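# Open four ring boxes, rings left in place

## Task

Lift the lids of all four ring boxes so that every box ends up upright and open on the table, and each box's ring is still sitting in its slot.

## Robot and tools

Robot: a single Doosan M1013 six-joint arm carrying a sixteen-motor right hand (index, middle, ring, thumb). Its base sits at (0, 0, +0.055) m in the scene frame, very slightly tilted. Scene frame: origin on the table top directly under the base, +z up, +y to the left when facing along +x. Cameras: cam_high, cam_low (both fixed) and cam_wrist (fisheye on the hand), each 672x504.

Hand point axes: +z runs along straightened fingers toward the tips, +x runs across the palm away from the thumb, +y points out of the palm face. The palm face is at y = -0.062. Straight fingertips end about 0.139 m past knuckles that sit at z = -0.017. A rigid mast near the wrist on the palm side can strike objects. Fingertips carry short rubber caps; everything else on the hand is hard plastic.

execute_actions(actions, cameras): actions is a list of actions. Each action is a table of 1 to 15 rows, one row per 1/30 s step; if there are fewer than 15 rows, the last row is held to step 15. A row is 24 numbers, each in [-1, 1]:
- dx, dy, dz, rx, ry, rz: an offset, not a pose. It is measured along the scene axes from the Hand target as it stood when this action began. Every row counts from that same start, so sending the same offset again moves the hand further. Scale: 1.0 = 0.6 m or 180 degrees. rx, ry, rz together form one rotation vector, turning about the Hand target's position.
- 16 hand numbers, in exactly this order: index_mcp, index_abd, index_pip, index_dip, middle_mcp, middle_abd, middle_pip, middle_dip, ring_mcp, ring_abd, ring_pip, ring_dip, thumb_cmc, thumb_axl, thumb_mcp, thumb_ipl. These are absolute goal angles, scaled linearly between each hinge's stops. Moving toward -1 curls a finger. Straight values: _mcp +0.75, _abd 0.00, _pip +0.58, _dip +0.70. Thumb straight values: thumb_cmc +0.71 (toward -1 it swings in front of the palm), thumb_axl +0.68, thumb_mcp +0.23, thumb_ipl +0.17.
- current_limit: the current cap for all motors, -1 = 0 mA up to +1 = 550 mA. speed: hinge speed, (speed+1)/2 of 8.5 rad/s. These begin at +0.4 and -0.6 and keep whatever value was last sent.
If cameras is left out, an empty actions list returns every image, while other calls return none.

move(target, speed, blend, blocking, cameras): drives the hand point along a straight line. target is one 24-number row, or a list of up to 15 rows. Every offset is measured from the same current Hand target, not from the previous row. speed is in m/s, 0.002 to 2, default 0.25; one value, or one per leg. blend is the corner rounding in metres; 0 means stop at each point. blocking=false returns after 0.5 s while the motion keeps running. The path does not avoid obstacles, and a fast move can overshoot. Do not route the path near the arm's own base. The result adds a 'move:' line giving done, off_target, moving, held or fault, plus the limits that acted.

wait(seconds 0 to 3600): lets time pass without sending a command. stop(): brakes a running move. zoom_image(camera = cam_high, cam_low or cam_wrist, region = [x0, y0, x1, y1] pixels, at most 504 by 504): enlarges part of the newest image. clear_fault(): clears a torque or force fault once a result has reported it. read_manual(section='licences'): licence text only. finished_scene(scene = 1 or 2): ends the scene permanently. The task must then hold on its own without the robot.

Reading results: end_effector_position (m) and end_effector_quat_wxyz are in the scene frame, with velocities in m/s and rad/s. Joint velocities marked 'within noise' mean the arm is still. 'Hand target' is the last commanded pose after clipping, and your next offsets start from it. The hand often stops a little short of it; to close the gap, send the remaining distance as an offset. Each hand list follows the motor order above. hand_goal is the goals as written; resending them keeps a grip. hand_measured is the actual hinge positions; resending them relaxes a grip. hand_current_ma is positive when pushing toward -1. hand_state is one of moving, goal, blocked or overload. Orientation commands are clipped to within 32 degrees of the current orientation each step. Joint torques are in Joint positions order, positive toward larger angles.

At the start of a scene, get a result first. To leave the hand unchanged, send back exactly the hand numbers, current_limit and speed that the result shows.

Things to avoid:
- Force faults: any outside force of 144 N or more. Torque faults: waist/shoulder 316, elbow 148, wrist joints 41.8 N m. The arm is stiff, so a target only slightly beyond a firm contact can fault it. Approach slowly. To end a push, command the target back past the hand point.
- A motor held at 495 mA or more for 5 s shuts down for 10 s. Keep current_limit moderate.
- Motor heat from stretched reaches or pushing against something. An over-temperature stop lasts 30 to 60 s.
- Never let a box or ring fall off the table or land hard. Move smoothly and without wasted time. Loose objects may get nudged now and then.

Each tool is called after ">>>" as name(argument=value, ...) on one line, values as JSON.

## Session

>>> execute_actions(actions=[])

Scene clock: 0.00 s.
end_effector_position=(+0.8124, -0.1594, +0.3813) hand_goal=(+0.754, +0.000, +0.576, +0.696, +0.754, +0.000, +0.576, +0.696, +0.754, +0.000, +0.576, +0.696, +0.714, +0.678, +0.226, +0.168) hand_measured=(+0.754, +0.000, +0.576, +0.696, +0.754, +0.000, +0.576, +0.696, +0.754, +0.000, +0.576, +0.696, +0.714, +0.678, +0.226, +0.168) hand_current_ma=(+0, +0, +0, +0, +0, +0, +0, +0, +0, +0, +0, +0, +0, +0, +0, +0) hand_state=(goal, goal, goal, goal, goal, goal, goal, goal, goal, goal, goal, goal, goal, goal, goal, goal) hand_current_limit=0.40 hand_speed=-0.60 end_effector_quat_wxyz=(-0.033, -0.592, +0.805, +0.025)
Joint positions: [-0.246 0.649 1.056 -0.03 1.514 0.051]
Joint velocities: within noise
Joint torques (N m): no reading
Hand target: +0.8124, -0.1594, +0.3813; -0.033, -0.592, +0.805, +0.025
camera_calibration:
cam_wrist: T_world_to_cam=[[-0.33844, 0.93864, 0.06635, 0.43138], [0.73415, 0.21928, 0.64261, -0.84714], [0.58863, 0.2662, -0.76331, -0.02424]] pos_world=[0.78219, -0.2127, 0.49725]

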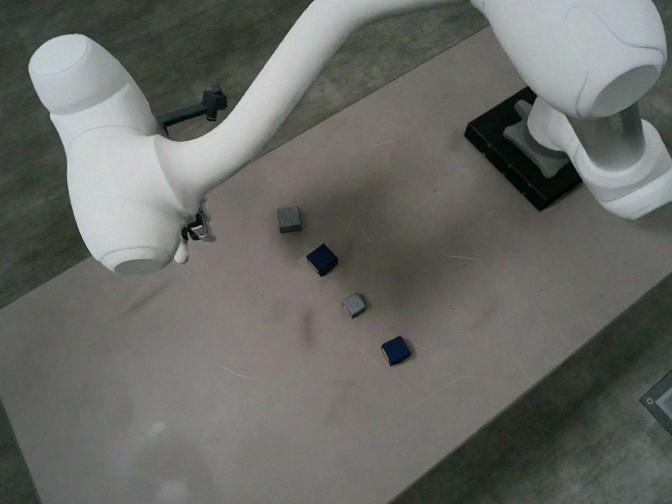

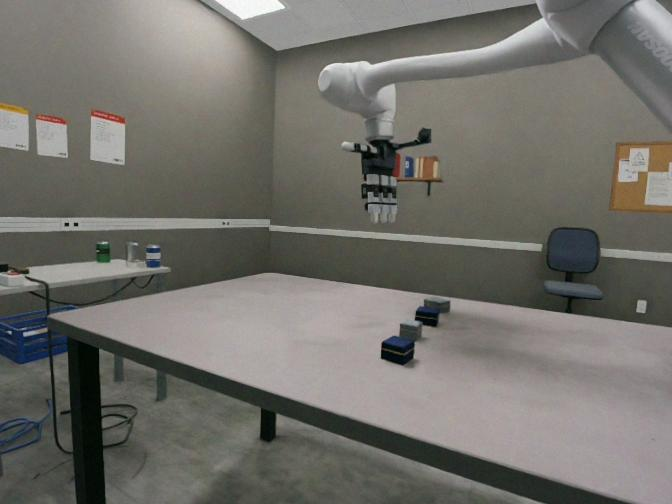

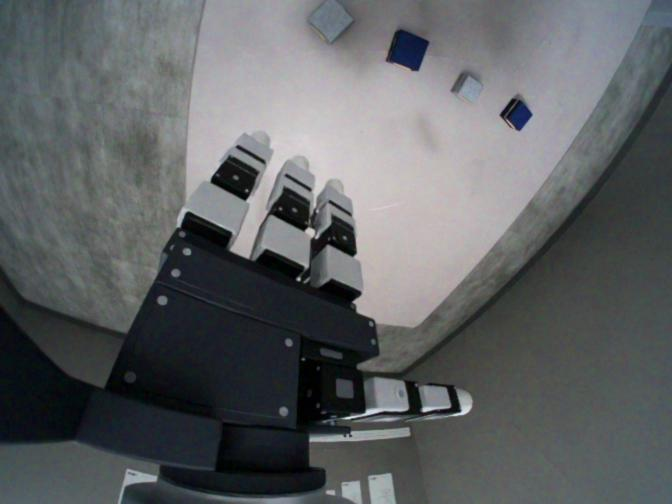

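>>> zoom_image(camera="cam_wrist", region=[295, 0, 435, 90])

>>> zoom_image(camera="cam_wrist", region=[440, 60, 540, 140])

>>> zoom_image(camera="cam_high", region=[265, 195, 345, 285])

>>> zoom_image(camera="cam_high", region=[335, 285, 415, 375])

>>> zoom_image(camera="cam_low", region=[370, 285, 460, 375])

Scaled by 3.600 from the camera's image (finer frame: 960x720).

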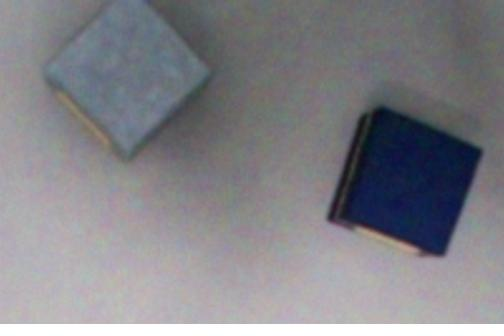

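Scaled by 5.040 from the camera's image (finer frame: 960x720).

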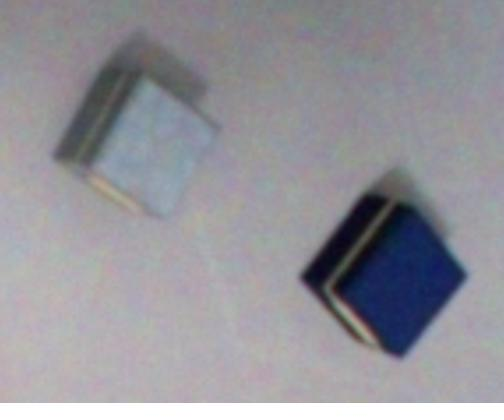

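Scaled by 5.600.

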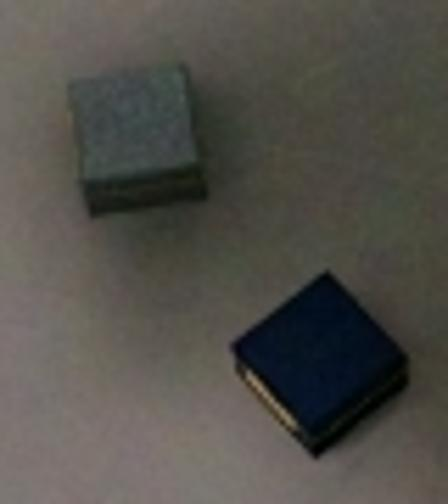

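Scaled by 5.600.

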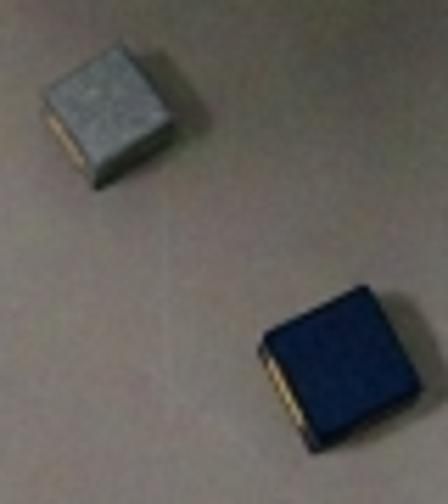

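Scaled by 5.600.

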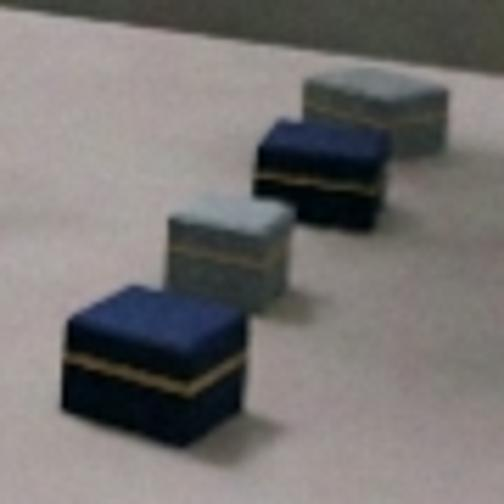

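>>> move(target=[[-0.114, -0.069, -0.12, 0.0197, -0.0018, 0.4748, 0.6164, 0.04, 0.2847, 0.3333, 1.0, 0.0, 0.1664, -0.2986, 0.6164, -0.04, 0.2847, 0.3333, 0.714, 0.678, 0.226, 0.168, 0.0, -0.7], [-0.228, -0.1377, -0.3022, 0.0393, -0.0036, 0.9495, 0.6164, 0.04, 0.2847, 0.3333, 1.0, 0.0, 0.1664, -0.2986, 0.6164, -0.04, 0.2847, 0.3333, 0.714, 0.678, 0.226, 0.168, 0.0, -0.7]], speed=0.7, blend=[0.06, 0], cameras=["cam_wrist", "cam_low"])

>>> zoom_image(camera="cam_wrist", region=[260, 30, 400, 170])

Scene clock: 10.50 s.
end_effector_position=(+0.6756, -0.2420, +0.2000) hand_goal=(+0.616, +0.040, +0.284, +0.334, +1.000, +0.000, +0.166, -0.298, +0.616, -0.040, +0.284, +0.334, +0.714, +0.678, +0.226, +0.168) hand_measured=(+0.622, +0.036, +0.288, +0.338, +0.994, +0.000, +0.170, -0.294, +0.620, -0.038, +0.288, +0.338, +0.714, +0.678, +0.224, +0.168) hand_current_ma=(+5, -2, +5, +3, -6, +0, +3, +3, +4, +2, +5, +2, +0, +0, -2, +0) hand_state=(goal, goal, goal, goal, goal, goal, goal, goal, goal, goal, goal, goal, goal, goal, goal, goal) hand_current_limit=0.00 hand_speed=-0.70 end_effector_quat_wxyz=(+0.000, +0.849, +0.528, +0.000)
Joint positions: [-0.333 0.319 1.915 -0.013 0.906 -3.016]
Joint torques (N m): [-1.08 -59.56 -32.9 3.68 -0.47 0.29]
Hand target: +0.6756, -0.2420, +0.2000; +0.000, +0.849, +0.528, +0.000
Off the commanded pose: 0.000 m, 0 deg.
move: done
cam_wrist: T_world_to_cam=[[0.19256, -0.98058, 0.03717, -0.34272], [-0.70452, -0.11179, 0.70083, 0.26817], [-0.68306, -0.16114, -0.71236, 0.68555]] pos_world=[0.7232, -0.19562, 0.31315]
Images, in order (width x height): cam_low 672x504, cam_wrist 672x504.

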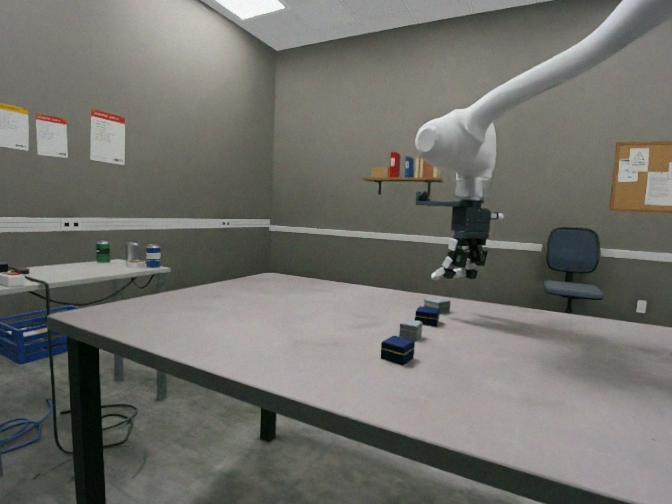

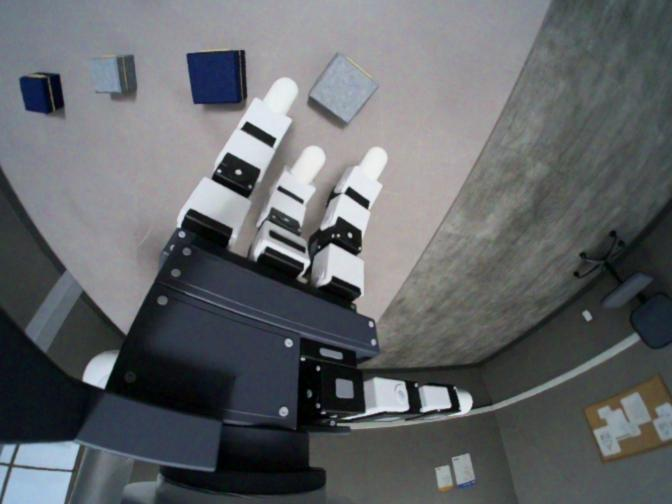

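Scaled by 3.600 from the camera's image (finer frame: 960x720).

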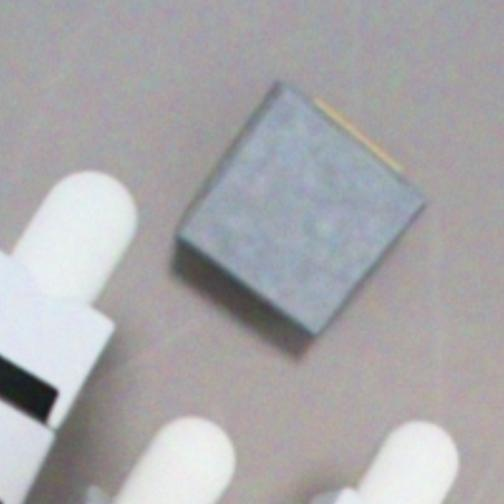

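>>> move(target=[[0.0017, 0.0035, -0.04, 0, 0, 0.0028, 0.6164, 0.03, 0.2847, 0.3333, 1.0, 0.0, 0.1664, -0.2986, 0.6164, -0.03, 0.2847, 0.3333, 0.714, 0.678, 0.226, 0.168, 0.0, -0.7], [0.0017, 0.0035, -0.16, 0, 0, 0.0028, 0.6164, 0.03, 0.2847, 0.3333, 1.0, 0.0, 0.1664, -0.2986, 0.6164, -0.03, 0.2847, 0.3333, 0.714, 0.678, 0.226, 0.168, 0.0, -0.7], [0.0017, 0.0035, -0.16, 0, 0, 0.0028, 0.6164, -0.33, 0.2847, 0.3333, 1.0, 0.0, 0.1664, -0.2986, 0.6164, 0.3, 0.2847, 0.3333, 0.714, 0.678, 0.226, 0.168, 0.2, -0.88], [0.0017, 0.0035, -0.16, 0, 0, 0.0028, 0.6764, -0.33, 0.3345, 0.3643, 0.9466, 0.0, -0.0774, 0.0536, 0.6764, 0.3, 0.3345, 0.3643, 0.714, 0.678, 0.226, 0.168, 0.3, -0.85]], speed=[0.2, 0.2, 0.2, 0.2], blend=[0.01, 0, 0, 0], cameras=["cam_wrist", "cam_low"])

>>> zoom_image(camera="cam_wrist", region=[240, 30, 420, 190])

>>> zoom_image(camera="cam_low", region=[370, 265, 480, 375])

>>> execute_actions(actions=[[[0,0,0,0,0,0, 0.6864, -0.33, 0.3395, 0.3643, 0.8233, 0.0, -0.165, 0.013, 0.6864, 0.3, 0.3395, 0.3643, 0.714, 0.678, 0.226, 0.168, 0.3, -0.85]], [[0,0,0,0,0,0, 0.6964, -0.33, 0.3445, 0.3693, 0.7852, 0.0, -0.21, -0.01, 0.6964, 0.3, 0.3445, 0.3693, 0.714, 0.678, 0.226, 0.168, 0.3, -0.85]], [[0,0,0,0,0,0, 0.6964, -0.33, 0.3445, 0.3693, 0.8712, 0.0, -0.4058, -0.0246, 0.6964, 0.3, 0.3445, 0.3693, 0.714, 0.678, 0.226, 0.168, 0.3, -0.88]], [[0,0,0,0,0,0, 0.6964, -0.33, 0.3445, 0.3693, 0.863, 0.0, -0.4467, -0.0362, 0.6964, 0.3, 0.3445, 0.3693, 0.714, 0.678, 0.226, 0.168, 0.3, -0.88]]], cameras=["cam_wrist"])

>>> zoom_image(camera="cam_wrist", region=[240, 30, 420, 190])

Scene clock: 17.27 s.
end_effector_position=(+0.6766, -0.2399, +0.1040) hand_goal=(+0.676, -0.330, +0.334, +0.364, +0.946, +0.000, -0.078, +0.054, +0.676, +0.300, +0.334, +0.364, +0.714, +0.678, +0.226, +0.168) hand_measured=(+0.622, -0.090, +0.292, +0.342, +0.952, +0.000, -0.076, +0.048, +0.624, +0.106, +0.292, +0.342, +0.714, +0.678, +0.224, +0.168) hand_current_ma=(-138, +358, -92, -38, +8, +0, +1, -5, -135, -357, -93, -36, +0, +0, -3, +0) hand_state=(blocked, blocked, blocked, blocked, goal, goal, goal, goal, blocked, blocked, blocked, blocked, goal, goal, goal, goal) hand_current_limit=0.30 hand_speed=-0.85 end_effector_quat_wxyz=(+0.000, +0.847, +0.532, +0.000)
Joint positions: [-0.332 0.433 1.973 -0.015 0.735 -3.021]
Joint torques (N m): [-1.42 -62.86 -25.85 3.21 -0.08 0.37]
Hand target: +0.6766, -0.2399, +0.1040; +0.000, +0.847, +0.532, +0.000
Off the commanded pose: 0.000 m, 0 deg.
move: done
cam_wrist: T_world_to_cam=[[0.2012, -0.97885, 0.03712, -0.34274], [-0.70341, -0.118, 0.70092, 0.33413], [-0.68171, -0.16713, -0.71227, 0.61581]] pos_world=[0.72379, -0.19314, 0.21715]
Images, in order (width x height): cam_low 672x504, cam_wrist 672x504.

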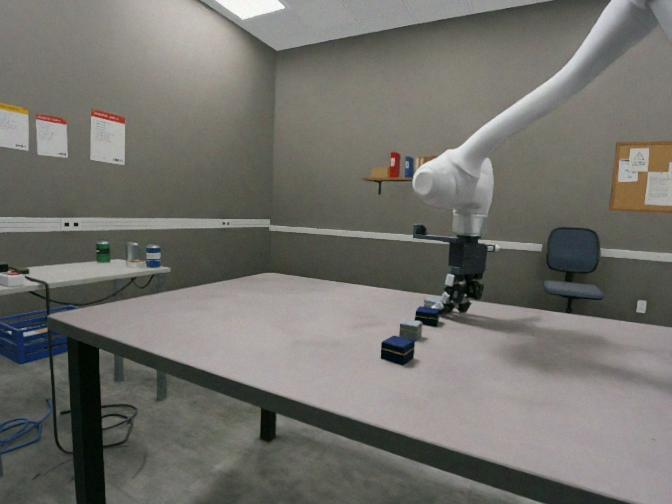

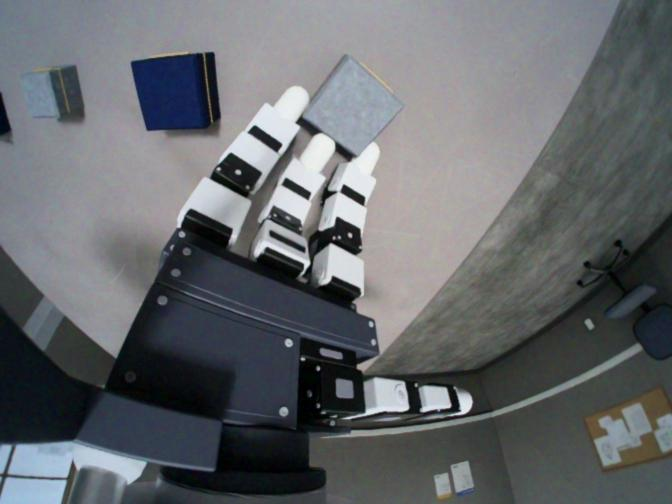

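Scaled by 2.800 from the camera's image (finer frame: 960x720).

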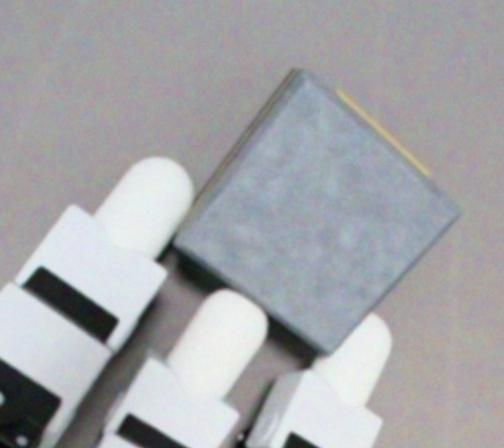

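Scaled by 4.582.

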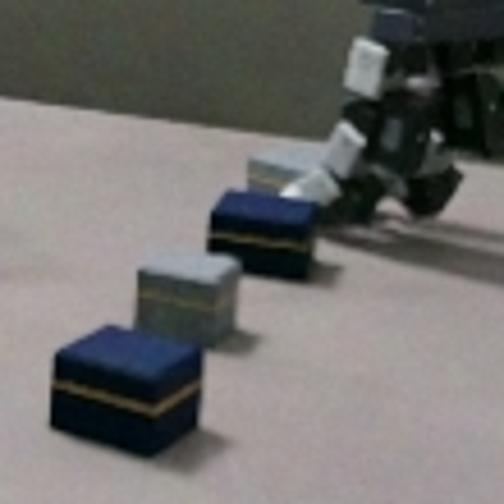

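Scene clock: 19.47 s.
end_effector_position=(+0.6766, -0.2399, +0.1040) hand_goal=(+0.696, -0.330, +0.344, +0.370, +0.864, +0.000, -0.446, -0.036, +0.696, +0.300, +0.344, +0.370, +0.714, +0.678, +0.226, +0.168) hand_measured=(+0.624, -0.090, +0.294, +0.344, +0.868, +0.000, -0.438, -0.034, +0.626, +0.106, +0.294, +0.344, +0.714, +0.678, +0.224, +0.168) hand_current_ma=(-212, +357, -116, -50, +5, +0, +9, +2, -203, -357, -120, -48, +0, +0, -3, +0) hand_state=(blocked, blocked, blocked, blocked, goal, goal, goal, goal, blocked, blocked, blocked, blocked, goal, goal, goal, goal) hand_current_limit=0.30 hand_speed=-0.88 end_effector_quat_wxyz=(+0.000, +0.847, +0.532, +0.000)
Joint positions: [-0.332 0.433 1.973 -0.015 0.735 -3.021]
Joint torques (N m): [-1.25 -63.19 -25.33 3.22 0.15 0.4]
Hand target: +0.6766, -0.2399, +0.1040; +0.000, +0.847, +0.532, +0.000
Off the commanded pose: 0.000 m, 0 deg.
cam_wrist: T_world_to_cam=[[0.2012, -0.97885, 0.03712, -0.34274], [-0.70341, -0.118, 0.70092, 0.33413], [-0.68171, -0.16713, -0.71227, 0.61581]] pos_world=[0.72379, -0.19314, 0.21715]

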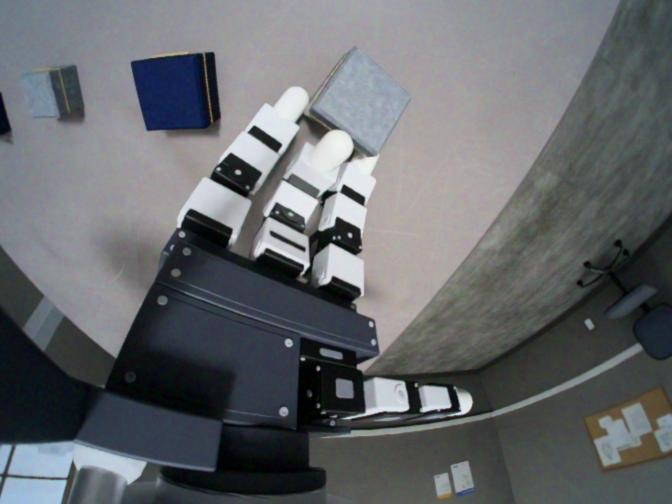

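Scaled by 2.800 from the camera's image (finer frame: 960x720).

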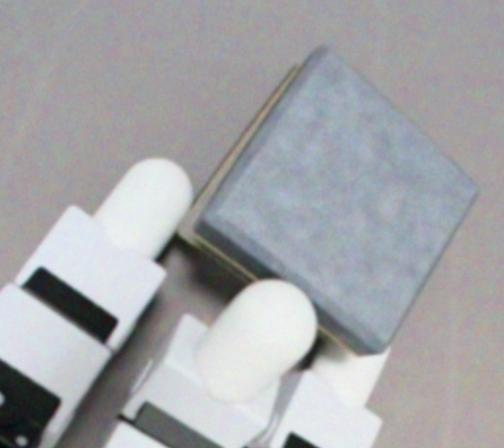

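>>> execute_actions(actions=[[[0,0,0,0,0,0, 0.6964, -0.33, 0.3445, 0.3693, 0.7068, 0.0, -0.4029, 0.0507, 0.6964, 0.3, 0.3445, 0.3693, 0.714, 0.678, 0.226, 0.168, 0.3, -0.86]], [[0,0,0,0,0,0, 0.6964, -0.33, 0.3445, 0.3693, 0.5411, 0.0, -0.2613, 0.042, 0.6964, 0.3, 0.3445, 0.3693, 0.714, 0.678, 0.226, 0.168, 0.3, -0.86]], [[0,0,0,0,0,0, 0.6964, -0.33, 0.3445, 0.3693, 0.3849, 0.0, -0.1197, 0.0957, 0.6964, 0.3, 0.3445, 0.3693, 0.714, 0.678, 0.226, 0.168, 0.3, -0.85]], [[0,0,0,0,0,0, 0.6964, -0.33, 0.3445, 0.3693, 0.2274, 0.0, 0.0292, 0.2304, 0.6964, 0.3, 0.3445, 0.3693, 0.714, 0.678, 0.226, 0.168, 0.3, -0.85]], [[0,0,0,0,0,0, 0.6964, -0.33, 0.3445, 0.3693, -0.1233, 0.0, 0.3197, 0.7913, 0.6964, 0.3, 0.3445, 0.3693, 0.714, 0.678, 0.226, 0.168, 0.3, -0.8]], [[0,0,0,0,0,0, 0.6964, -0.33, 0.3445, 0.3693, -0.2329, 0.0, 0.5328, 0.6957, 0.6964, 0.3, 0.3445, 0.3693, 0.714, 0.678, 0.226, 0.168, 0.3, -0.8]]], cameras=["cam_wrist"])

>>> move(target=[[0, 0, 0, 0, 0, 0, 0.625, -0.33, 0.294, 0.344, 0.3425, 0.0, -0.2993, 0.1159, 0.625, 0.3, 0.294, 0.344, 0.714, 0.678, 0.226, 0.168, 0.3, -0.75], [0, 0, 0, 0, 0, 0, 0.6164, 0.04, 0.2847, 0.3333, 0.3425, 0.0, -0.2993, 0.1159, 0.6164, -0.04, 0.2847, 0.3333, 0.714, 0.678, 0.226, 0.168, 0.0, -0.86], [0, 0, 0.165, 0, 0, 0, 0.6164, 0.04, 0.2847, 0.3333, 0.3425, 0.0, -0.2993, 0.1159, 0.6164, -0.04, 0.2847, 0.3333, 0.714, 0.678, 0.226, 0.168, 0.0, -0.86], [0.0093, 0.2305, 0.16, 0, 0, 0.1739, 0.6164, 0.04, 0.2847, 0.3333, 1.0, 0.0, 0.1664, -0.2986, 0.6164, -0.04, 0.2847, 0.3333, 0.714, 0.678, 0.226, 0.168, 0.0, -0.6]], speed=[0.2, 0.2, 0.25, 0.4], blend=[0, 0, 0.01, 0], cameras=["cam_wrist", "cam_low"])

>>> zoom_image(camera="cam_wrist", region=[260, 30, 400, 170])

Scene clock: 24.57 s.
end_effector_position=(+0.6766, -0.2399, +0.1040) hand_goal=(+0.696, -0.330, +0.344, +0.370, -0.232, +0.000, +0.532, +0.696, +0.696, +0.300, +0.344, +0.370, +0.714, +0.678, +0.226, +0.168) hand_measured=(+0.624, -0.090, +0.294, +0.344, -0.228, +0.002, +0.524, +0.694, +0.626, +0.106, +0.294, +0.344, +0.714, +0.678, +0.224, +0.168) hand_current_ma=(-211, +357, -116, -50, +4, +0, -11, -2, -201, -357, -120, -48, +0, +0, -3, +0) hand_state=(blocked, blocked, blocked, blocked, goal, goal, goal, goal, blocked, blocked, blocked, blocked, goal, goal, goal, goal) hand_current_limit=0.30 hand_speed=-0.80 end_effector_quat_wxyz=(+0.000, +0.847, +0.532, +0.000)
Joint positions: [-0.332 0.433 1.973 -0.015 0.735 -3.021]
Joint torques (N m): [-1.52 -62.94 -24.98 3.25 0.33 0.36]
Hand target: +0.6766, -0.2399, +0.1040; +0.000, +0.847, +0.532, +0.000
Off the commanded pose: 0.000 m, 0 deg.
cam_wrist: T_world_to_cam=[[0.2012, -0.97885, 0.03712, -0.34274], [-0.70341, -0.118, 0.70092, 0.33413], [-0.68171, -0.16713, -0.71227, 0.61581]] pos_world=[0.72379, -0.19314, 0.21715]

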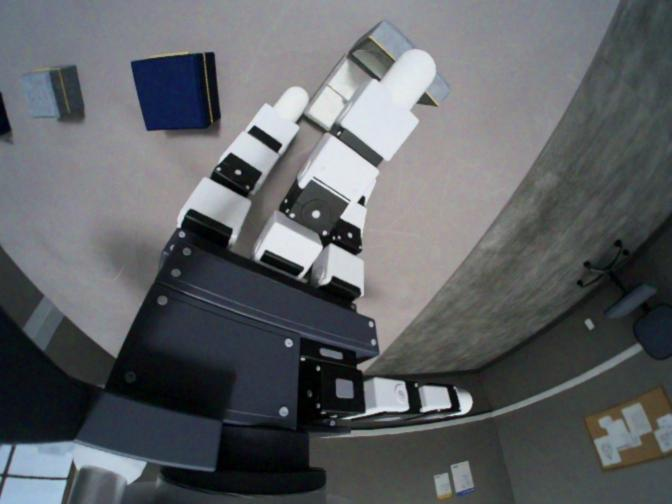

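Scene clock: 28.87 s.
end_effector_position=(+0.6822, -0.1016, +0.2000) hand_goal=(+0.616, +0.040, +0.284, +0.334, +1.000, +0.000, +0.166, -0.298, +0.616, -0.040, +0.284, +0.334, +0.714, +0.678, +0.226, +0.168) hand_measured=(+0.620, +0.036, +0.286, +0.336, +0.994, +0.002, +0.164, -0.294, +0.620, -0.038, +0.286, +0.334, +0.714, +0.678, +0.224, +0.168) hand_current_ma=(+4, -2, +1, +1, -6, +1, -1, +3, +3, +2, +1, +0, +0, +0, -3, +0) hand_state=(goal, goal, goal, goal, goal, goal, goal, goal, goal, goal, goal, goal, goal, goal, goal, goal) hand_current_limit=0.00 hand_speed=-0.60 end_effector_quat_wxyz=(+0.000, +0.672, +0.740, +0.000)
Joint positions: [-0.187 0.274 1.981 -0.014 0.887 -3.425]
Joint torques (N m): [-1.86 -55.02 -32.08 3.65 -0.48 0.32]
Hand target: +0.6822, -0.1016, +0.2000; +0.000, +0.672, +0.740, +0.000
Off the commanded pose: 0.000 m, 0 deg.
move: done
cam_wrist: T_world_to_cam=[[0.68046, -0.73185, 0.03714, -0.51384], [-0.53973, -0.46626, 0.70092, 0.14004], [-0.49565, -0.49699, -0.71227, 0.55066]] pos_world=[0.69816, -0.03708, 0.31315]
Images, in order (width x height): cam_low 672x504, cam_wrist 672x504.

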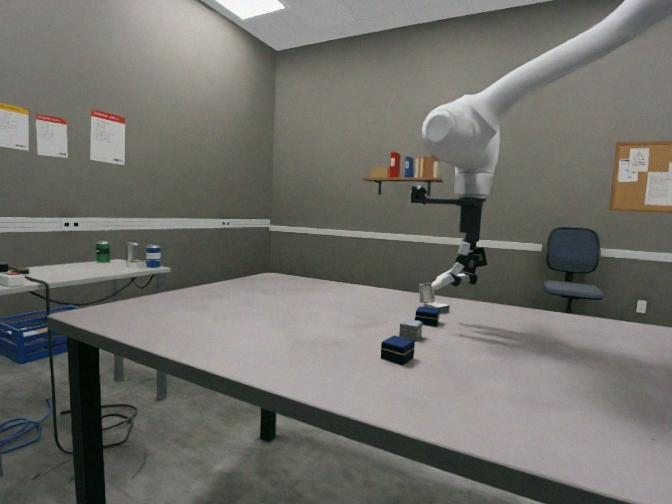

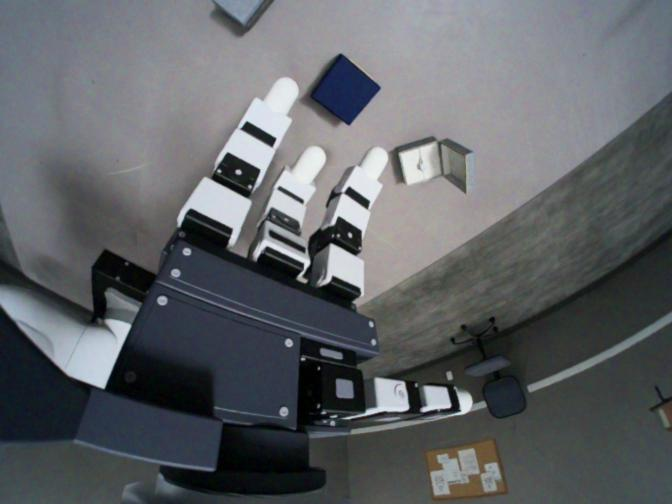

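Scaled by 3.600 from the camera's image (finer frame: 960x720).

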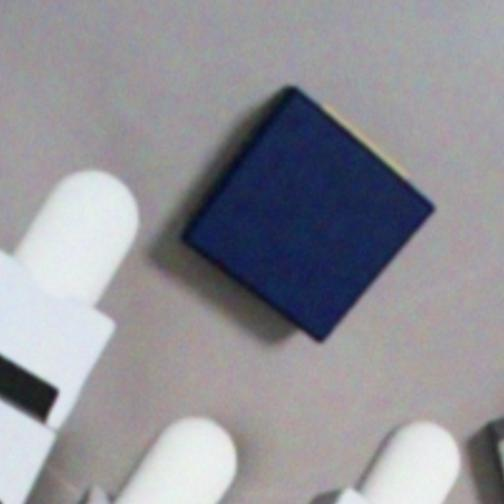

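>>> move(target=[[-0.0003, 0.0, -0.04, 0, 0, -0.0028, 0.6164, 0.03, 0.2847, 0.3333, 1.0, 0.0, 0.1664, -0.2986, 0.6164, -0.03, 0.2847, 0.3333, 0.714, 0.678, 0.226, 0.168, 0.0, -0.7], [-0.0003, 0.0, -0.16, 0, 0, -0.0028, 0.6164, 0.03, 0.2847, 0.3333, 1.0, 0.0, 0.1664, -0.2986, 0.6164, -0.03, 0.2847, 0.3333, 0.714, 0.678, 0.226, 0.168, 0.0, -0.7], [-0.0003, 0.0, -0.16, 0, 0, -0.0028, 0.6164, -0.33, 0.2847, 0.3333, 1.0, 0.0, 0.1664, -0.2986, 0.6164, 0.3, 0.2847, 0.3333, 0.714, 0.678, 0.226, 0.168, 0.2, -0.88], [-0.0003, 0.0, -0.16, 0, 0, -0.0028, 0.6764, -0.33, 0.3345, 0.3643, 0.9466, 0.0, -0.0774, 0.0536, 0.6764, 0.3, 0.3345, 0.3643, 0.714, 0.678, 0.226, 0.168, 0.3, -0.85]], speed=[0.2, 0.2, 0.2, 0.2], blend=[0.01, 0, 0, 0], cameras=[])

>>> execute_actions(actions=[[[0,0,0,0,0,0, 0.6864, -0.33, 0.3395, 0.3643, 0.8233, 0.0, -0.165, 0.013, 0.6864, 0.3, 0.3395, 0.3643, 0.714, 0.678, 0.226, 0.168, 0.3, -0.85]], [[0,0,0,0,0,0, 0.6964, -0.33, 0.3445, 0.3693, 0.7852, 0.0, -0.21, -0.01, 0.6964, 0.3, 0.3445, 0.3693, 0.714, 0.678, 0.226, 0.168, 0.3, -0.85]], [[0,0,0,0,0,0, 0.6964, -0.33, 0.3445, 0.3693, 0.8712, 0.0, -0.4058, -0.0246, 0.6964, 0.3, 0.3445, 0.3693, 0.714, 0.678, 0.226, 0.168, 0.3, -0.88]], [[0,0,0,0,0,0, 0.6964, -0.33, 0.3445, 0.3693, 0.863, 0.0, -0.4467, -0.0362, 0.6964, 0.3, 0.3445, 0.3693, 0.714, 0.678, 0.226, 0.168, 0.3, -0.88]]], cameras=["cam_wrist"])

>>> zoom_image(camera="cam_wrist", region=[240, 30, 420, 190])

Scene clock: 33.83 s.
end_effector_position=(+0.6820, -0.1016, +0.1040) hand_goal=(+0.676, -0.330, +0.334, +0.364, +0.946, +0.000, -0.078, +0.054, +0.676, +0.300, +0.334, +0.364, +0.714, +0.678, +0.226, +0.168) hand_measured=(+0.622, -0.092, +0.290, +0.340, +0.954, +0.002, -0.076, +0.048, +0.622, +0.108, +0.290, +0.340, +0.714, +0.678, +0.224, +0.168) hand_current_ma=(-144, +358, -98, -42, +9, +0, +1, -6, -139, -357, -101, -40, +0, +0, -3, +0) hand_state=(blocked, blocked, blocked, blocked, goal, goal, goal, goal, blocked, blocked, blocked, blocked, goal, goal, goal, goal) hand_current_limit=0.30 hand_speed=-0.85 end_effector_quat_wxyz=(+0.000, +0.675, +0.737, +0.000)
Joint positions: [-0.188 0.394 2.041 -0.017 0.707 -3.413]
Joint torques (N m): [-2.17 -58.32 -25.02 3.07 -0.22 0.46]
Hand target: +0.6820, -0.1016, +0.1040; +0.000, +0.675, +0.737, +0.000
Off the commanded pose: 0.000 m, 0 deg.
move: done

Scene clock: 36.03 s.
end_effector_position=(+0.6820, -0.1016, +0.1040) hand_goal=(+0.696, -0.330, +0.344, +0.370, +0.864, +0.000, -0.446, -0.036, +0.696, +0.300, +0.344, +0.370, +0.714, +0.678, +0.226, +0.168) hand_measured=(+0.622, -0.092, +0.292, +0.342, +0.868, +0.002, -0.438, -0.034, +0.624, +0.108, +0.290, +0.342, +0.714, +0.678, +0.224, +0.168) hand_current_ma=(-218, +357, -122, -52, +4, +0, +9, +2, -208, -357, -128, -52, +0, +0, -3, +0) hand_state=(blocked, blocked, blocked, blocked, goal, goal, goal, goal, blocked, blocked, blocked, blocked, goal, goal, goal, goal) hand_current_limit=0.30 hand_speed=-0.88 end_effector_quat_wxyz=(+0.000, +0.675, +0.737, +0.000)
Joint positions: [-0.188 0.394 2.041 -0.017 0.707 -3.413]
Joint torques (N m): [-1.87 -58.63 -24.53 2.98 0.05 0.34]
Hand target: +0.6820, -0.1016, +0.1040; +0.000, +0.675, +0.737, +0.000
Off the commanded pose: 0.000 m, 0 deg.
cam_wrist: T_world_to_cam=[[0.67399, -0.73781, 0.03711, -0.50637], [-0.54381, -0.46151, 0.70091, 0.21049], [-0.50002, -0.49259, -0.71228, 0.48561]] pos_world=[0.69856, -0.03726, 0.21715]

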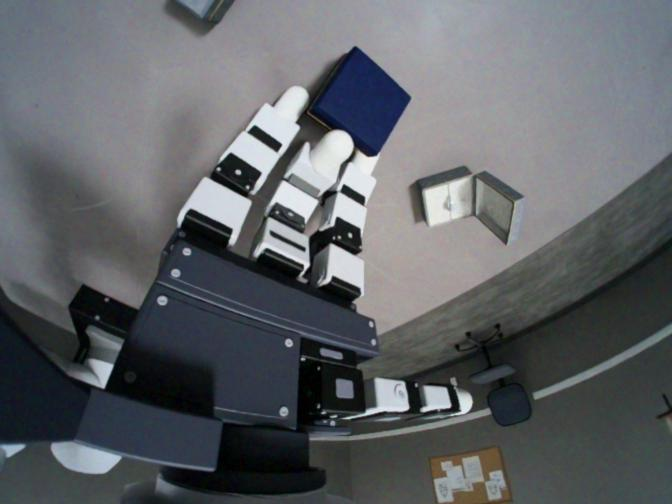

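Scaled by 2.800 from the camera's image (finer frame: 960x720).

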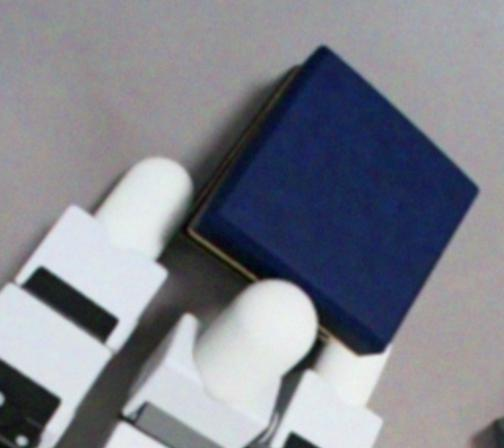

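Lid is opening as planned; continuing with the opening sweep, then moving to the small gray box.

>>> execute_actions(actions=[[[0,0,0,0,0,0, 0.6964, -0.33, 0.3445, 0.3693, 0.7068, 0.0, -0.4029, 0.0507, 0.6964, 0.3, 0.3445, 0.3693, 0.714, 0.678, 0.226, 0.168, 0.3, -0.86]], [[0,0,0,0,0,0, 0.6964, -0.33, 0.3445, 0.3693, 0.5411, 0.0, -0.2613, 0.042, 0.6964, 0.3, 0.3445, 0.3693, 0.714, 0.678, 0.226, 0.168, 0.3, -0.86]], [[0,0,0,0,0,0, 0.6964, -0.33, 0.3445, 0.3693, 0.3849, 0.0, -0.1197, 0.0957, 0.6964, 0.3, 0.3445, 0.3693, 0.714, 0.678, 0.226, 0.168, 0.3, -0.85]], [[0,0,0,0,0,0, 0.6964, -0.33, 0.3445, 0.3693, 0.2274, 0.0, 0.0292, 0.2304, 0.6964, 0.3, 0.3445, 0.3693, 0.714, 0.678, 0.226, 0.168, 0.3, -0.85]], [[0,0,0,0,0,0, 0.6964, -0.33, 0.3445, 0.3693, -0.1233, 0.0, 0.3197, 0.7913, 0.6964, 0.3, 0.3445, 0.3693, 0.714, 0.678, 0.226, 0.168, 0.3, -0.8]], [[0,0,0,0,0,0, 0.6964, -0.33, 0.3445, 0.3693, -0.2329, 0.0, 0.5328, 0.6957, 0.6964, 0.3, 0.3445, 0.3693, 0.714, 0.678, 0.226, 0.168, 0.3, -0.8]]], cameras=["cam_wrist"])

>>> move(target=[[0, 0, 0, 0, 0, 0, 0.625, -0.33, 0.294, 0.344, 0.3425, 0.0, -0.2993, 0.1159, 0.625, 0.3, 0.294, 0.344, 0.714, 0.678, 0.226, 0.168, 0.3, -0.75], [0, 0, 0, 0, 0, 0, 0.6164, 0.04, 0.2847, 0.3333, 0.3425, 0.0, -0.2993, 0.1159, 0.6164, -0.04, 0.2847, 0.3333, 0.714, 0.678, 0.226, 0.168, 0.0, -0.86], [0, 0, 0.165, 0, 0, 0, 0.6164, 0.04, 0.2847, 0.3333, 0.3425, 0.0, -0.2993, 0.1159, 0.6164, -0.04, 0.2847, 0.3333, 0.714, 0.678, 0.226, 0.168, 0.0, -0.86], [0.0117, 0.2357, 0.16, 0, 0, -0.0278, 0.6164, 0.0, 0.2847, 0.3333, 1.0, 0.0, 0.1664, -0.2986, 0.6164, 0.0, 0.2847, 0.3333, 0.714, 0.678, 0.226, 0.168, 0.0, -0.6]], speed=[0.2, 0.2, 0.25, 0.4], blend=[0, 0, 0.01, 0], cameras=["cam_wrist", "cam_low"])

>>> zoom_image(camera="cam_wrist", region=[260, 30, 400, 170])

>>> zoom_image(camera="cam_low", region=[370, 280, 460, 370])

Scene clock: 41.33 s.
end_effector_position=(+0.6820, -0.1016, +0.1040) hand_goal=(+0.696, -0.330, +0.344, +0.370, -0.232, +0.000, +0.532, +0.696, +0.696, +0.300, +0.344, +0.370, +0.714, +0.678, +0.226, +0.168) hand_measured=(+0.622, -0.092, +0.292, +0.342, -0.232, +0.002, +0.518, +0.694, +0.626, +0.108, +0.290, +0.342, +0.714, +0.678, +0.224, +0.168) hand_current_ma=(-217, +358, -122, -52, +0, +1, -19, -2, -207, -357, -128, -52, +0, +0, -3, +0) hand_state=(blocked, blocked, blocked, blocked, goal, goal, goal, goal, blocked, blocked, blocked, blocked, goal, goal, goal, goal) hand_current_limit=0.30 hand_speed=-0.80 end_effector_quat_wxyz=(+0.000, +0.675, +0.737, +0.000)
Joint positions: [-0.188 0.394 2.041 -0.017 0.707 -3.413]
Joint torques (N m): [-1.4 -58.32 -23.93 3.02 0.14 0.36]
Hand target: +0.6820, -0.1016, +0.1040; +0.000, +0.675, +0.737, +0.000
Off the commanded pose: 0.000 m, 0 deg.
cam_wrist: T_world_to_cam=[[0.67399, -0.73781, 0.03711, -0.50637], [-0.54381, -0.46151, 0.70091, 0.21049], [-0.50002, -0.49259, -0.71228, 0.48561]] pos_world=[0.69856, -0.03726, 0.21715]

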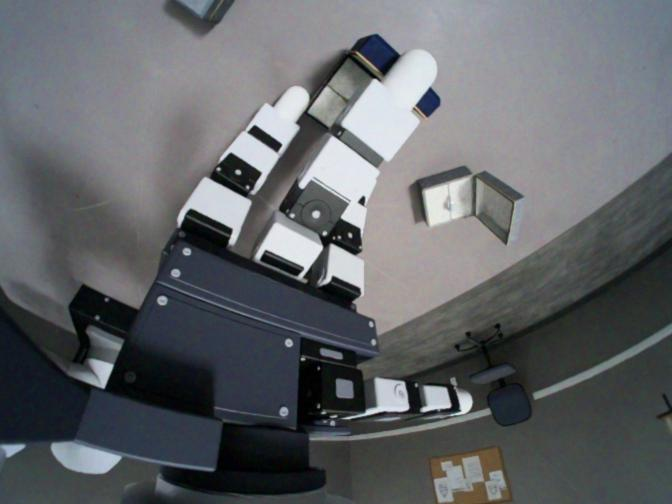

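Scene clock: 45.37 s.
end_effector_position=(+0.6891, +0.0398, +0.2000) hand_goal=(+0.616, +0.000, +0.284, +0.334, +1.000, +0.000, +0.166, -0.298, +0.616, +0.000, +0.284, +0.334, +0.714, +0.678, +0.226, +0.168) hand_measured=(+0.622, +0.004, +0.286, +0.334, +0.994, +0.002, +0.164, -0.294, +0.620, -0.002, +0.284, +0.334, +0.714, +0.678, +0.224, +0.168) hand_current_ma=(+6, +2, +1, +0, -6, +1, -1, +3, +5, -2, +0, +0, +0, +0, -3, +0) hand_state=(goal, goal, goal, goal, goal, goal, goal, goal, goal, goal, goal, goal, goal, goal, goal, goal) hand_current_limit=0.00 hand_speed=-0.60 end_effector_quat_wxyz=(+0.000, +0.707, +0.707, +0.000)
Joint positions: [0.061 0.285 1.97 -0.013 0.89 -3.08]
Joint torques (N m): [-1.68 -55.95 -32.15 3.63 -0.46 0.37]
Hand target: +0.6891, +0.0398, +0.2000; +0.000, +0.707, +0.707, +0.000
Off the commanded pose: 0.000 m, 0 deg.
move: done
cam_wrist: T_world_to_cam=[[0.60707, -0.79378, 0.03713, -0.36196], [-0.58199, -0.41232, 0.70091, 0.23662], [-0.54106, -0.44711, -0.71228, 0.65362]] pos_world=[0.71109, 0.10249, 0.31315]
Images, in order (width x height): cam_low 672x504, cam_wrist 672x504.

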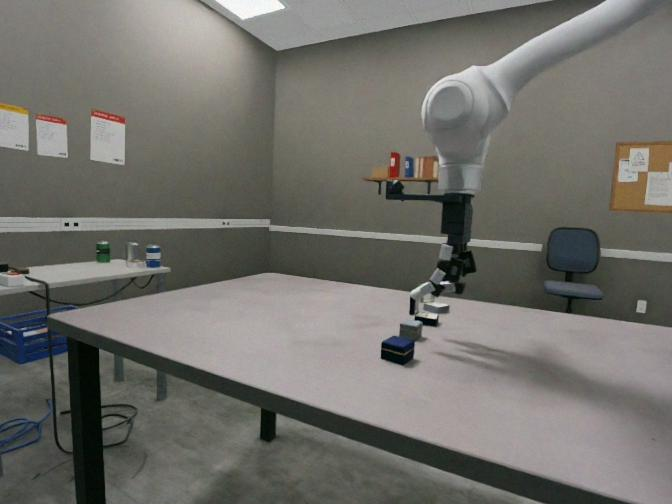

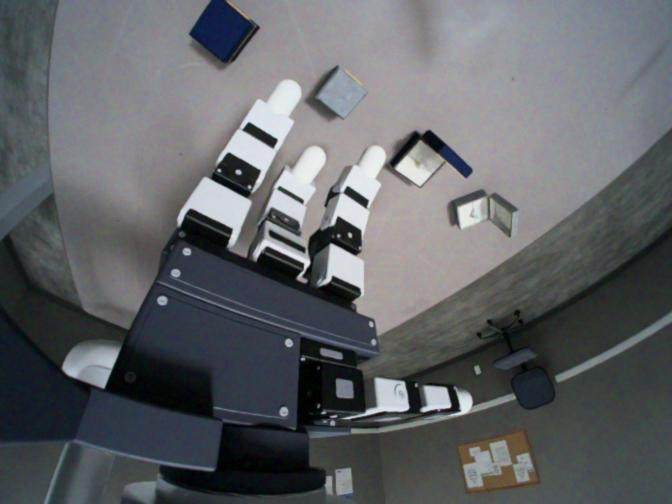

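Scaled by 3.600 from the camera's image (finer frame: 960x720).

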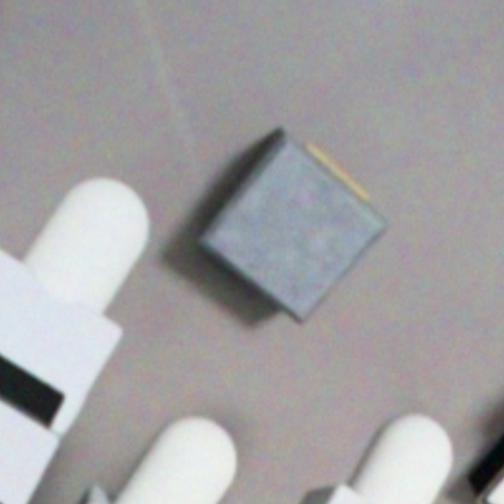

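Scaled by 5.600.

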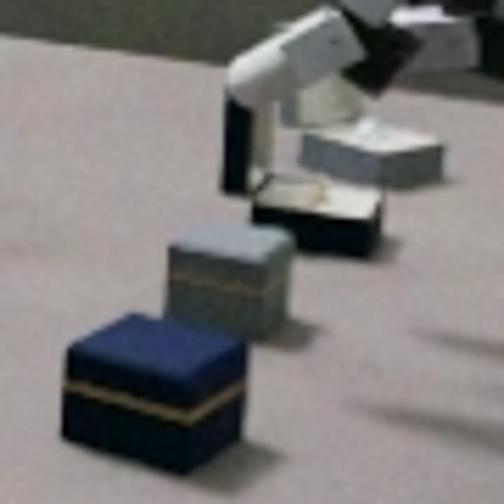

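>>> move(target=[[0.0, 0.002, -0.04, 0, 0, -0.0128, 0.6164, 0.0, 0.2847, 0.3333, 1.0, 0.0, 0.1664, -0.2986, 0.6164, 0.0, 0.2847, 0.3333, 0.714, 0.678, 0.226, 0.168, 0.0, -0.7], [0.0, 0.002, -0.1642, 0, 0, -0.0128, 0.6164, 0.0, 0.2847, 0.3333, 1.0, 0.0, 0.1664, -0.2986, 0.6164, 0.0, 0.2847, 0.3333, 0.714, 0.678, 0.226, 0.168, 0.0, -0.7], [0.0, 0.002, -0.1642, 0, 0, -0.0128, 0.6164, -0.41, 0.2847, 0.3333, 1.0, 0.0, 0.1664, -0.2986, 0.6164, 0.39, 0.2847, 0.3333, 0.714, 0.678, 0.226, 0.168, 0.2, -0.88], [0.0, 0.002, -0.1642, 0, 0, -0.0128, 0.6764, -0.41, 0.3345, 0.3643, 0.9466, 0.0, -0.0774, 0.0536, 0.6764, 0.39, 0.3345, 0.3643, 0.714, 0.678, 0.226, 0.168, 0.3, -0.85]], speed=[0.2, 0.2, 0.2, 0.2], blend=[0.01, 0, 0, 0], cameras=["cam_wrist", "cam_low"])

>>> zoom_image(camera="cam_wrist", region=[240, 30, 420, 190])

>>> zoom_image(camera="cam_low", region=[370, 280, 470, 370])

Scene clock: 55.73 s.
end_effector_position=(+0.6891, +0.0410, +0.1015) hand_goal=(+0.676, -0.410, +0.334, +0.364, +0.946, +0.000, -0.078, +0.054, +0.676, +0.390, +0.334, +0.364, +0.714, +0.678, +0.226, +0.168) hand_measured=(+0.624, -0.180, +0.288, +0.340, +0.946, +0.002, -0.074, +0.052, +0.626, +0.196, +0.288, +0.340, +0.714, +0.678, +0.224, +0.168) hand_current_ma=(-136, +357, -104, -45, +0, +1, +3, -2, -128, -357, -106, -44, +0, +0, -3, +0) hand_state=(blocked, blocked, blocked, blocked, goal, goal, goal, goal, blocked, blocked, blocked, blocked, goal, goal, goal, goal) hand_current_limit=0.30 hand_speed=-0.85 end_effector_quat_wxyz=(+0.000, +0.721, +0.693, +0.000)
Joint positions: [0.067 0.409 2.028 -0.016 0.708 -3.031]
Joint torques (N m): [-1.47 -59.86 -24.65 3.13 -0.01 0.34]
Hand target: +0.6891, +0.0410, +0.1015; +0.000, +0.721, +0.693, +0.000
Off the commanded pose: 0.000 m, 0 deg.
move: done
cam_wrist: T_world_to_cam=[[0.57465, -0.81756, 0.03714, -0.33409], [-0.59812, -0.38856, 0.70091, 0.31628], [-0.5586, -0.42499, -0.71228, 0.59517]] pos_world=[0.71362, 0.1027, 0.21465]
Images, in order (width x height): cam_low 672x504, cam_wrist 672x504.

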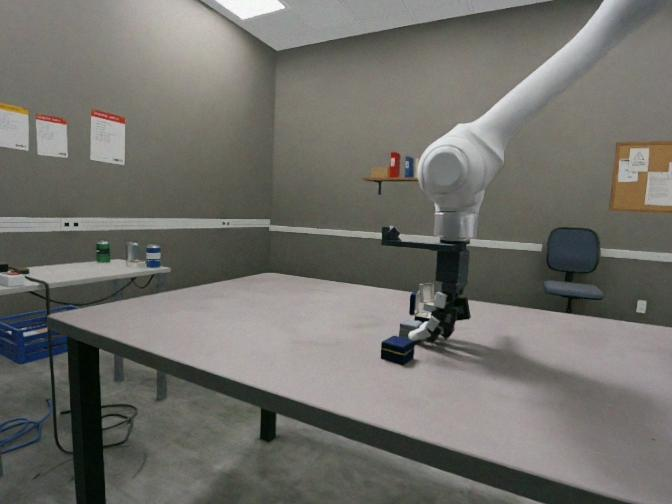

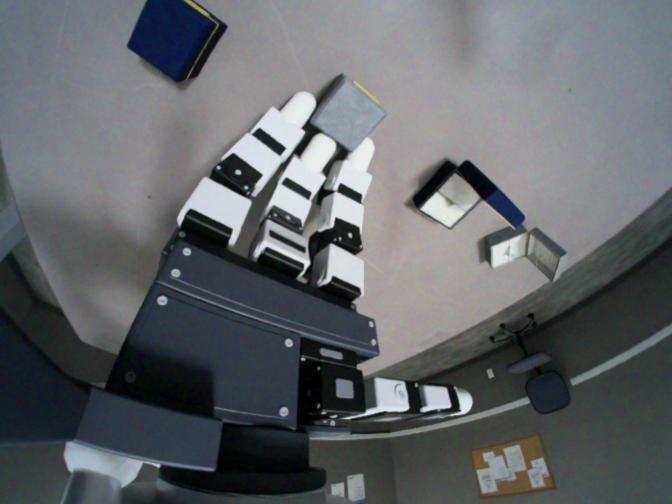

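Scaled by 2.800 from the camera's image (finer frame: 960x720).

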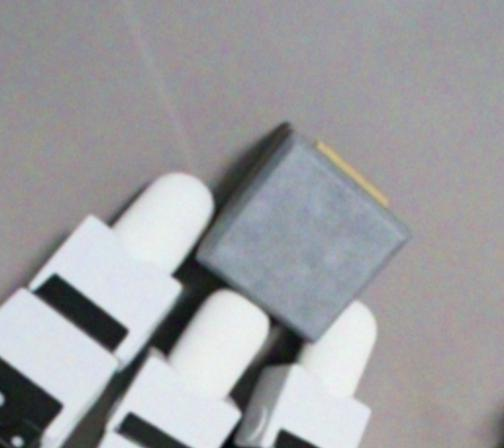

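Scaled by 5.040.

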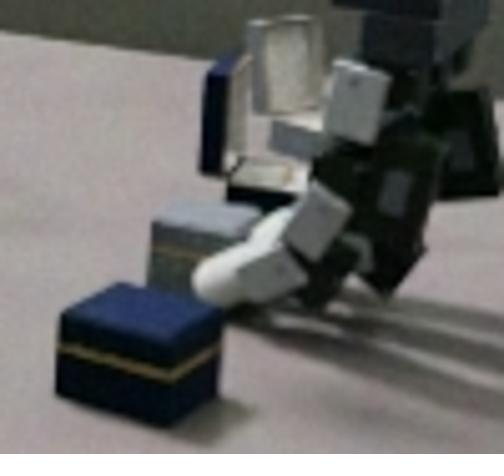

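>>> execute_actions(actions=[[[0,0,0,0,0,0, 0.6864, -0.41, 0.3395, 0.3643, 0.8233, 0.0, -0.165, 0.013, 0.6864, 0.39, 0.3395, 0.3643, 0.714, 0.678, 0.226, 0.168, 0.3, -0.85]], [[0,0,0,0,0,0, 0.6964, -0.41, 0.3445, 0.3693, 0.7852, 0.0, -0.21, -0.01, 0.6964, 0.39, 0.3445, 0.3693, 0.714, 0.678, 0.226, 0.168, 0.3, -0.85]], [[0,0,0,0,0,0, 0.6964, -0.41, 0.3445, 0.3693, 0.8479, 0.0, -0.3197, -0.0565, 0.6964, 0.39, 0.3445, 0.3693, 0.714, 0.678, 0.226, 0.168, 0.3, -0.88]], [[0,0,0,0,0,0, 0.6964, -0.41, 0.3445, 0.3693, 0.8329, 0.0, -0.3285, -0.0928, 0.6964, 0.39, 0.3445, 0.3693, 0.714, 0.678, 0.226, 0.168, 0.3, -0.88]]], cameras=["cam_wrist", "cam_low"])

>>> zoom_image(camera="cam_wrist", region=[240, 30, 420, 190])

>>> zoom_image(camera="cam_low", region=[370, 280, 470, 370])

Scene clock: 58.73 s.
end_effector_position=(+0.6891, +0.0410, +0.1015) hand_goal=(+0.696, -0.410, +0.344, +0.370, +0.832, +0.000, -0.328, -0.092, +0.696, +0.390, +0.344, +0.370, +0.714, +0.678, +0.226, +0.168) hand_measured=(+0.624, -0.180, +0.290, +0.340, +0.842, +0.002, -0.320, -0.088, +0.630, +0.196, +0.288, +0.340, +0.714, +0.678, +0.224, +0.168) hand_current_ma=(-208, +358, -132, -61, +12, +1, +11, +3, -191, -357, -139, -59, +0, +0, -3, +0) hand_state=(blocked, blocked, blocked, blocked, goal, goal, goal, goal, blocked, blocked, blocked, blocked, goal, goal, goal, goal) hand_current_limit=0.30 hand_speed=-0.88 end_effector_quat_wxyz=(+0.000, +0.721, +0.693, +0.000)
Joint positions: [0.067 0.409 2.028 -0.016 0.708 -3.031]
Joint torques (N m): [-1.33 -60.32 -24.51 3.23 0.14 0.41]
Hand target: +0.6891, +0.0410, +0.1015; +0.000, +0.721, +0.693, +0.000
Off the commanded pose: 0.000 m, 0 deg.
cam_wrist: T_world_to_cam=[[0.57465, -0.81756, 0.03714, -0.33409], [-0.59812, -0.38856, 0.70091, 0.31628], [-0.5586, -0.42499, -0.71228, 0.59517]] pos_world=[0.71362, 0.1027, 0.21465]
Images, in order (width x height): cam_low 672x504, cam_wrist 672x504.

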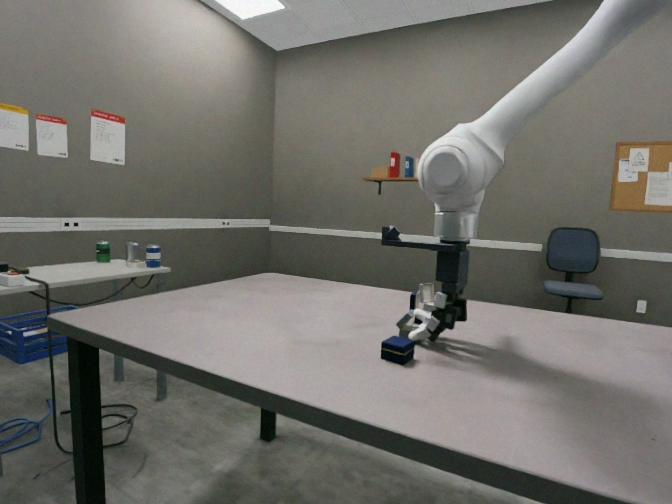

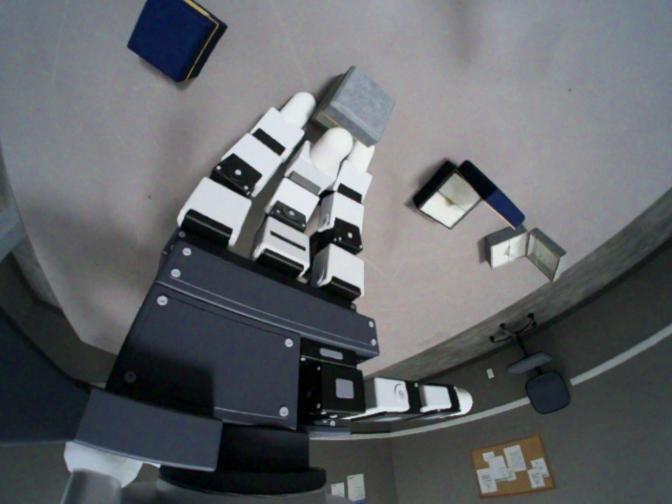

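Scaled by 2.800 from the camera's image (finer frame: 960x720).

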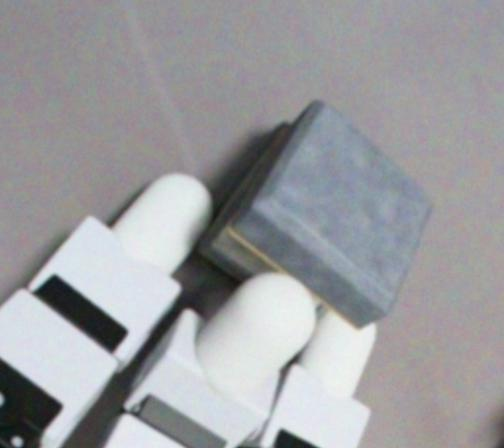

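Scaled by 5.040.

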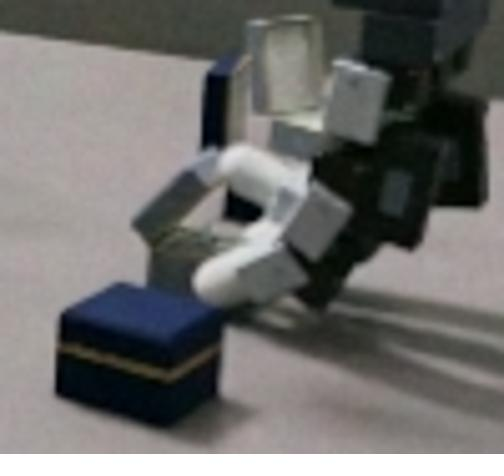

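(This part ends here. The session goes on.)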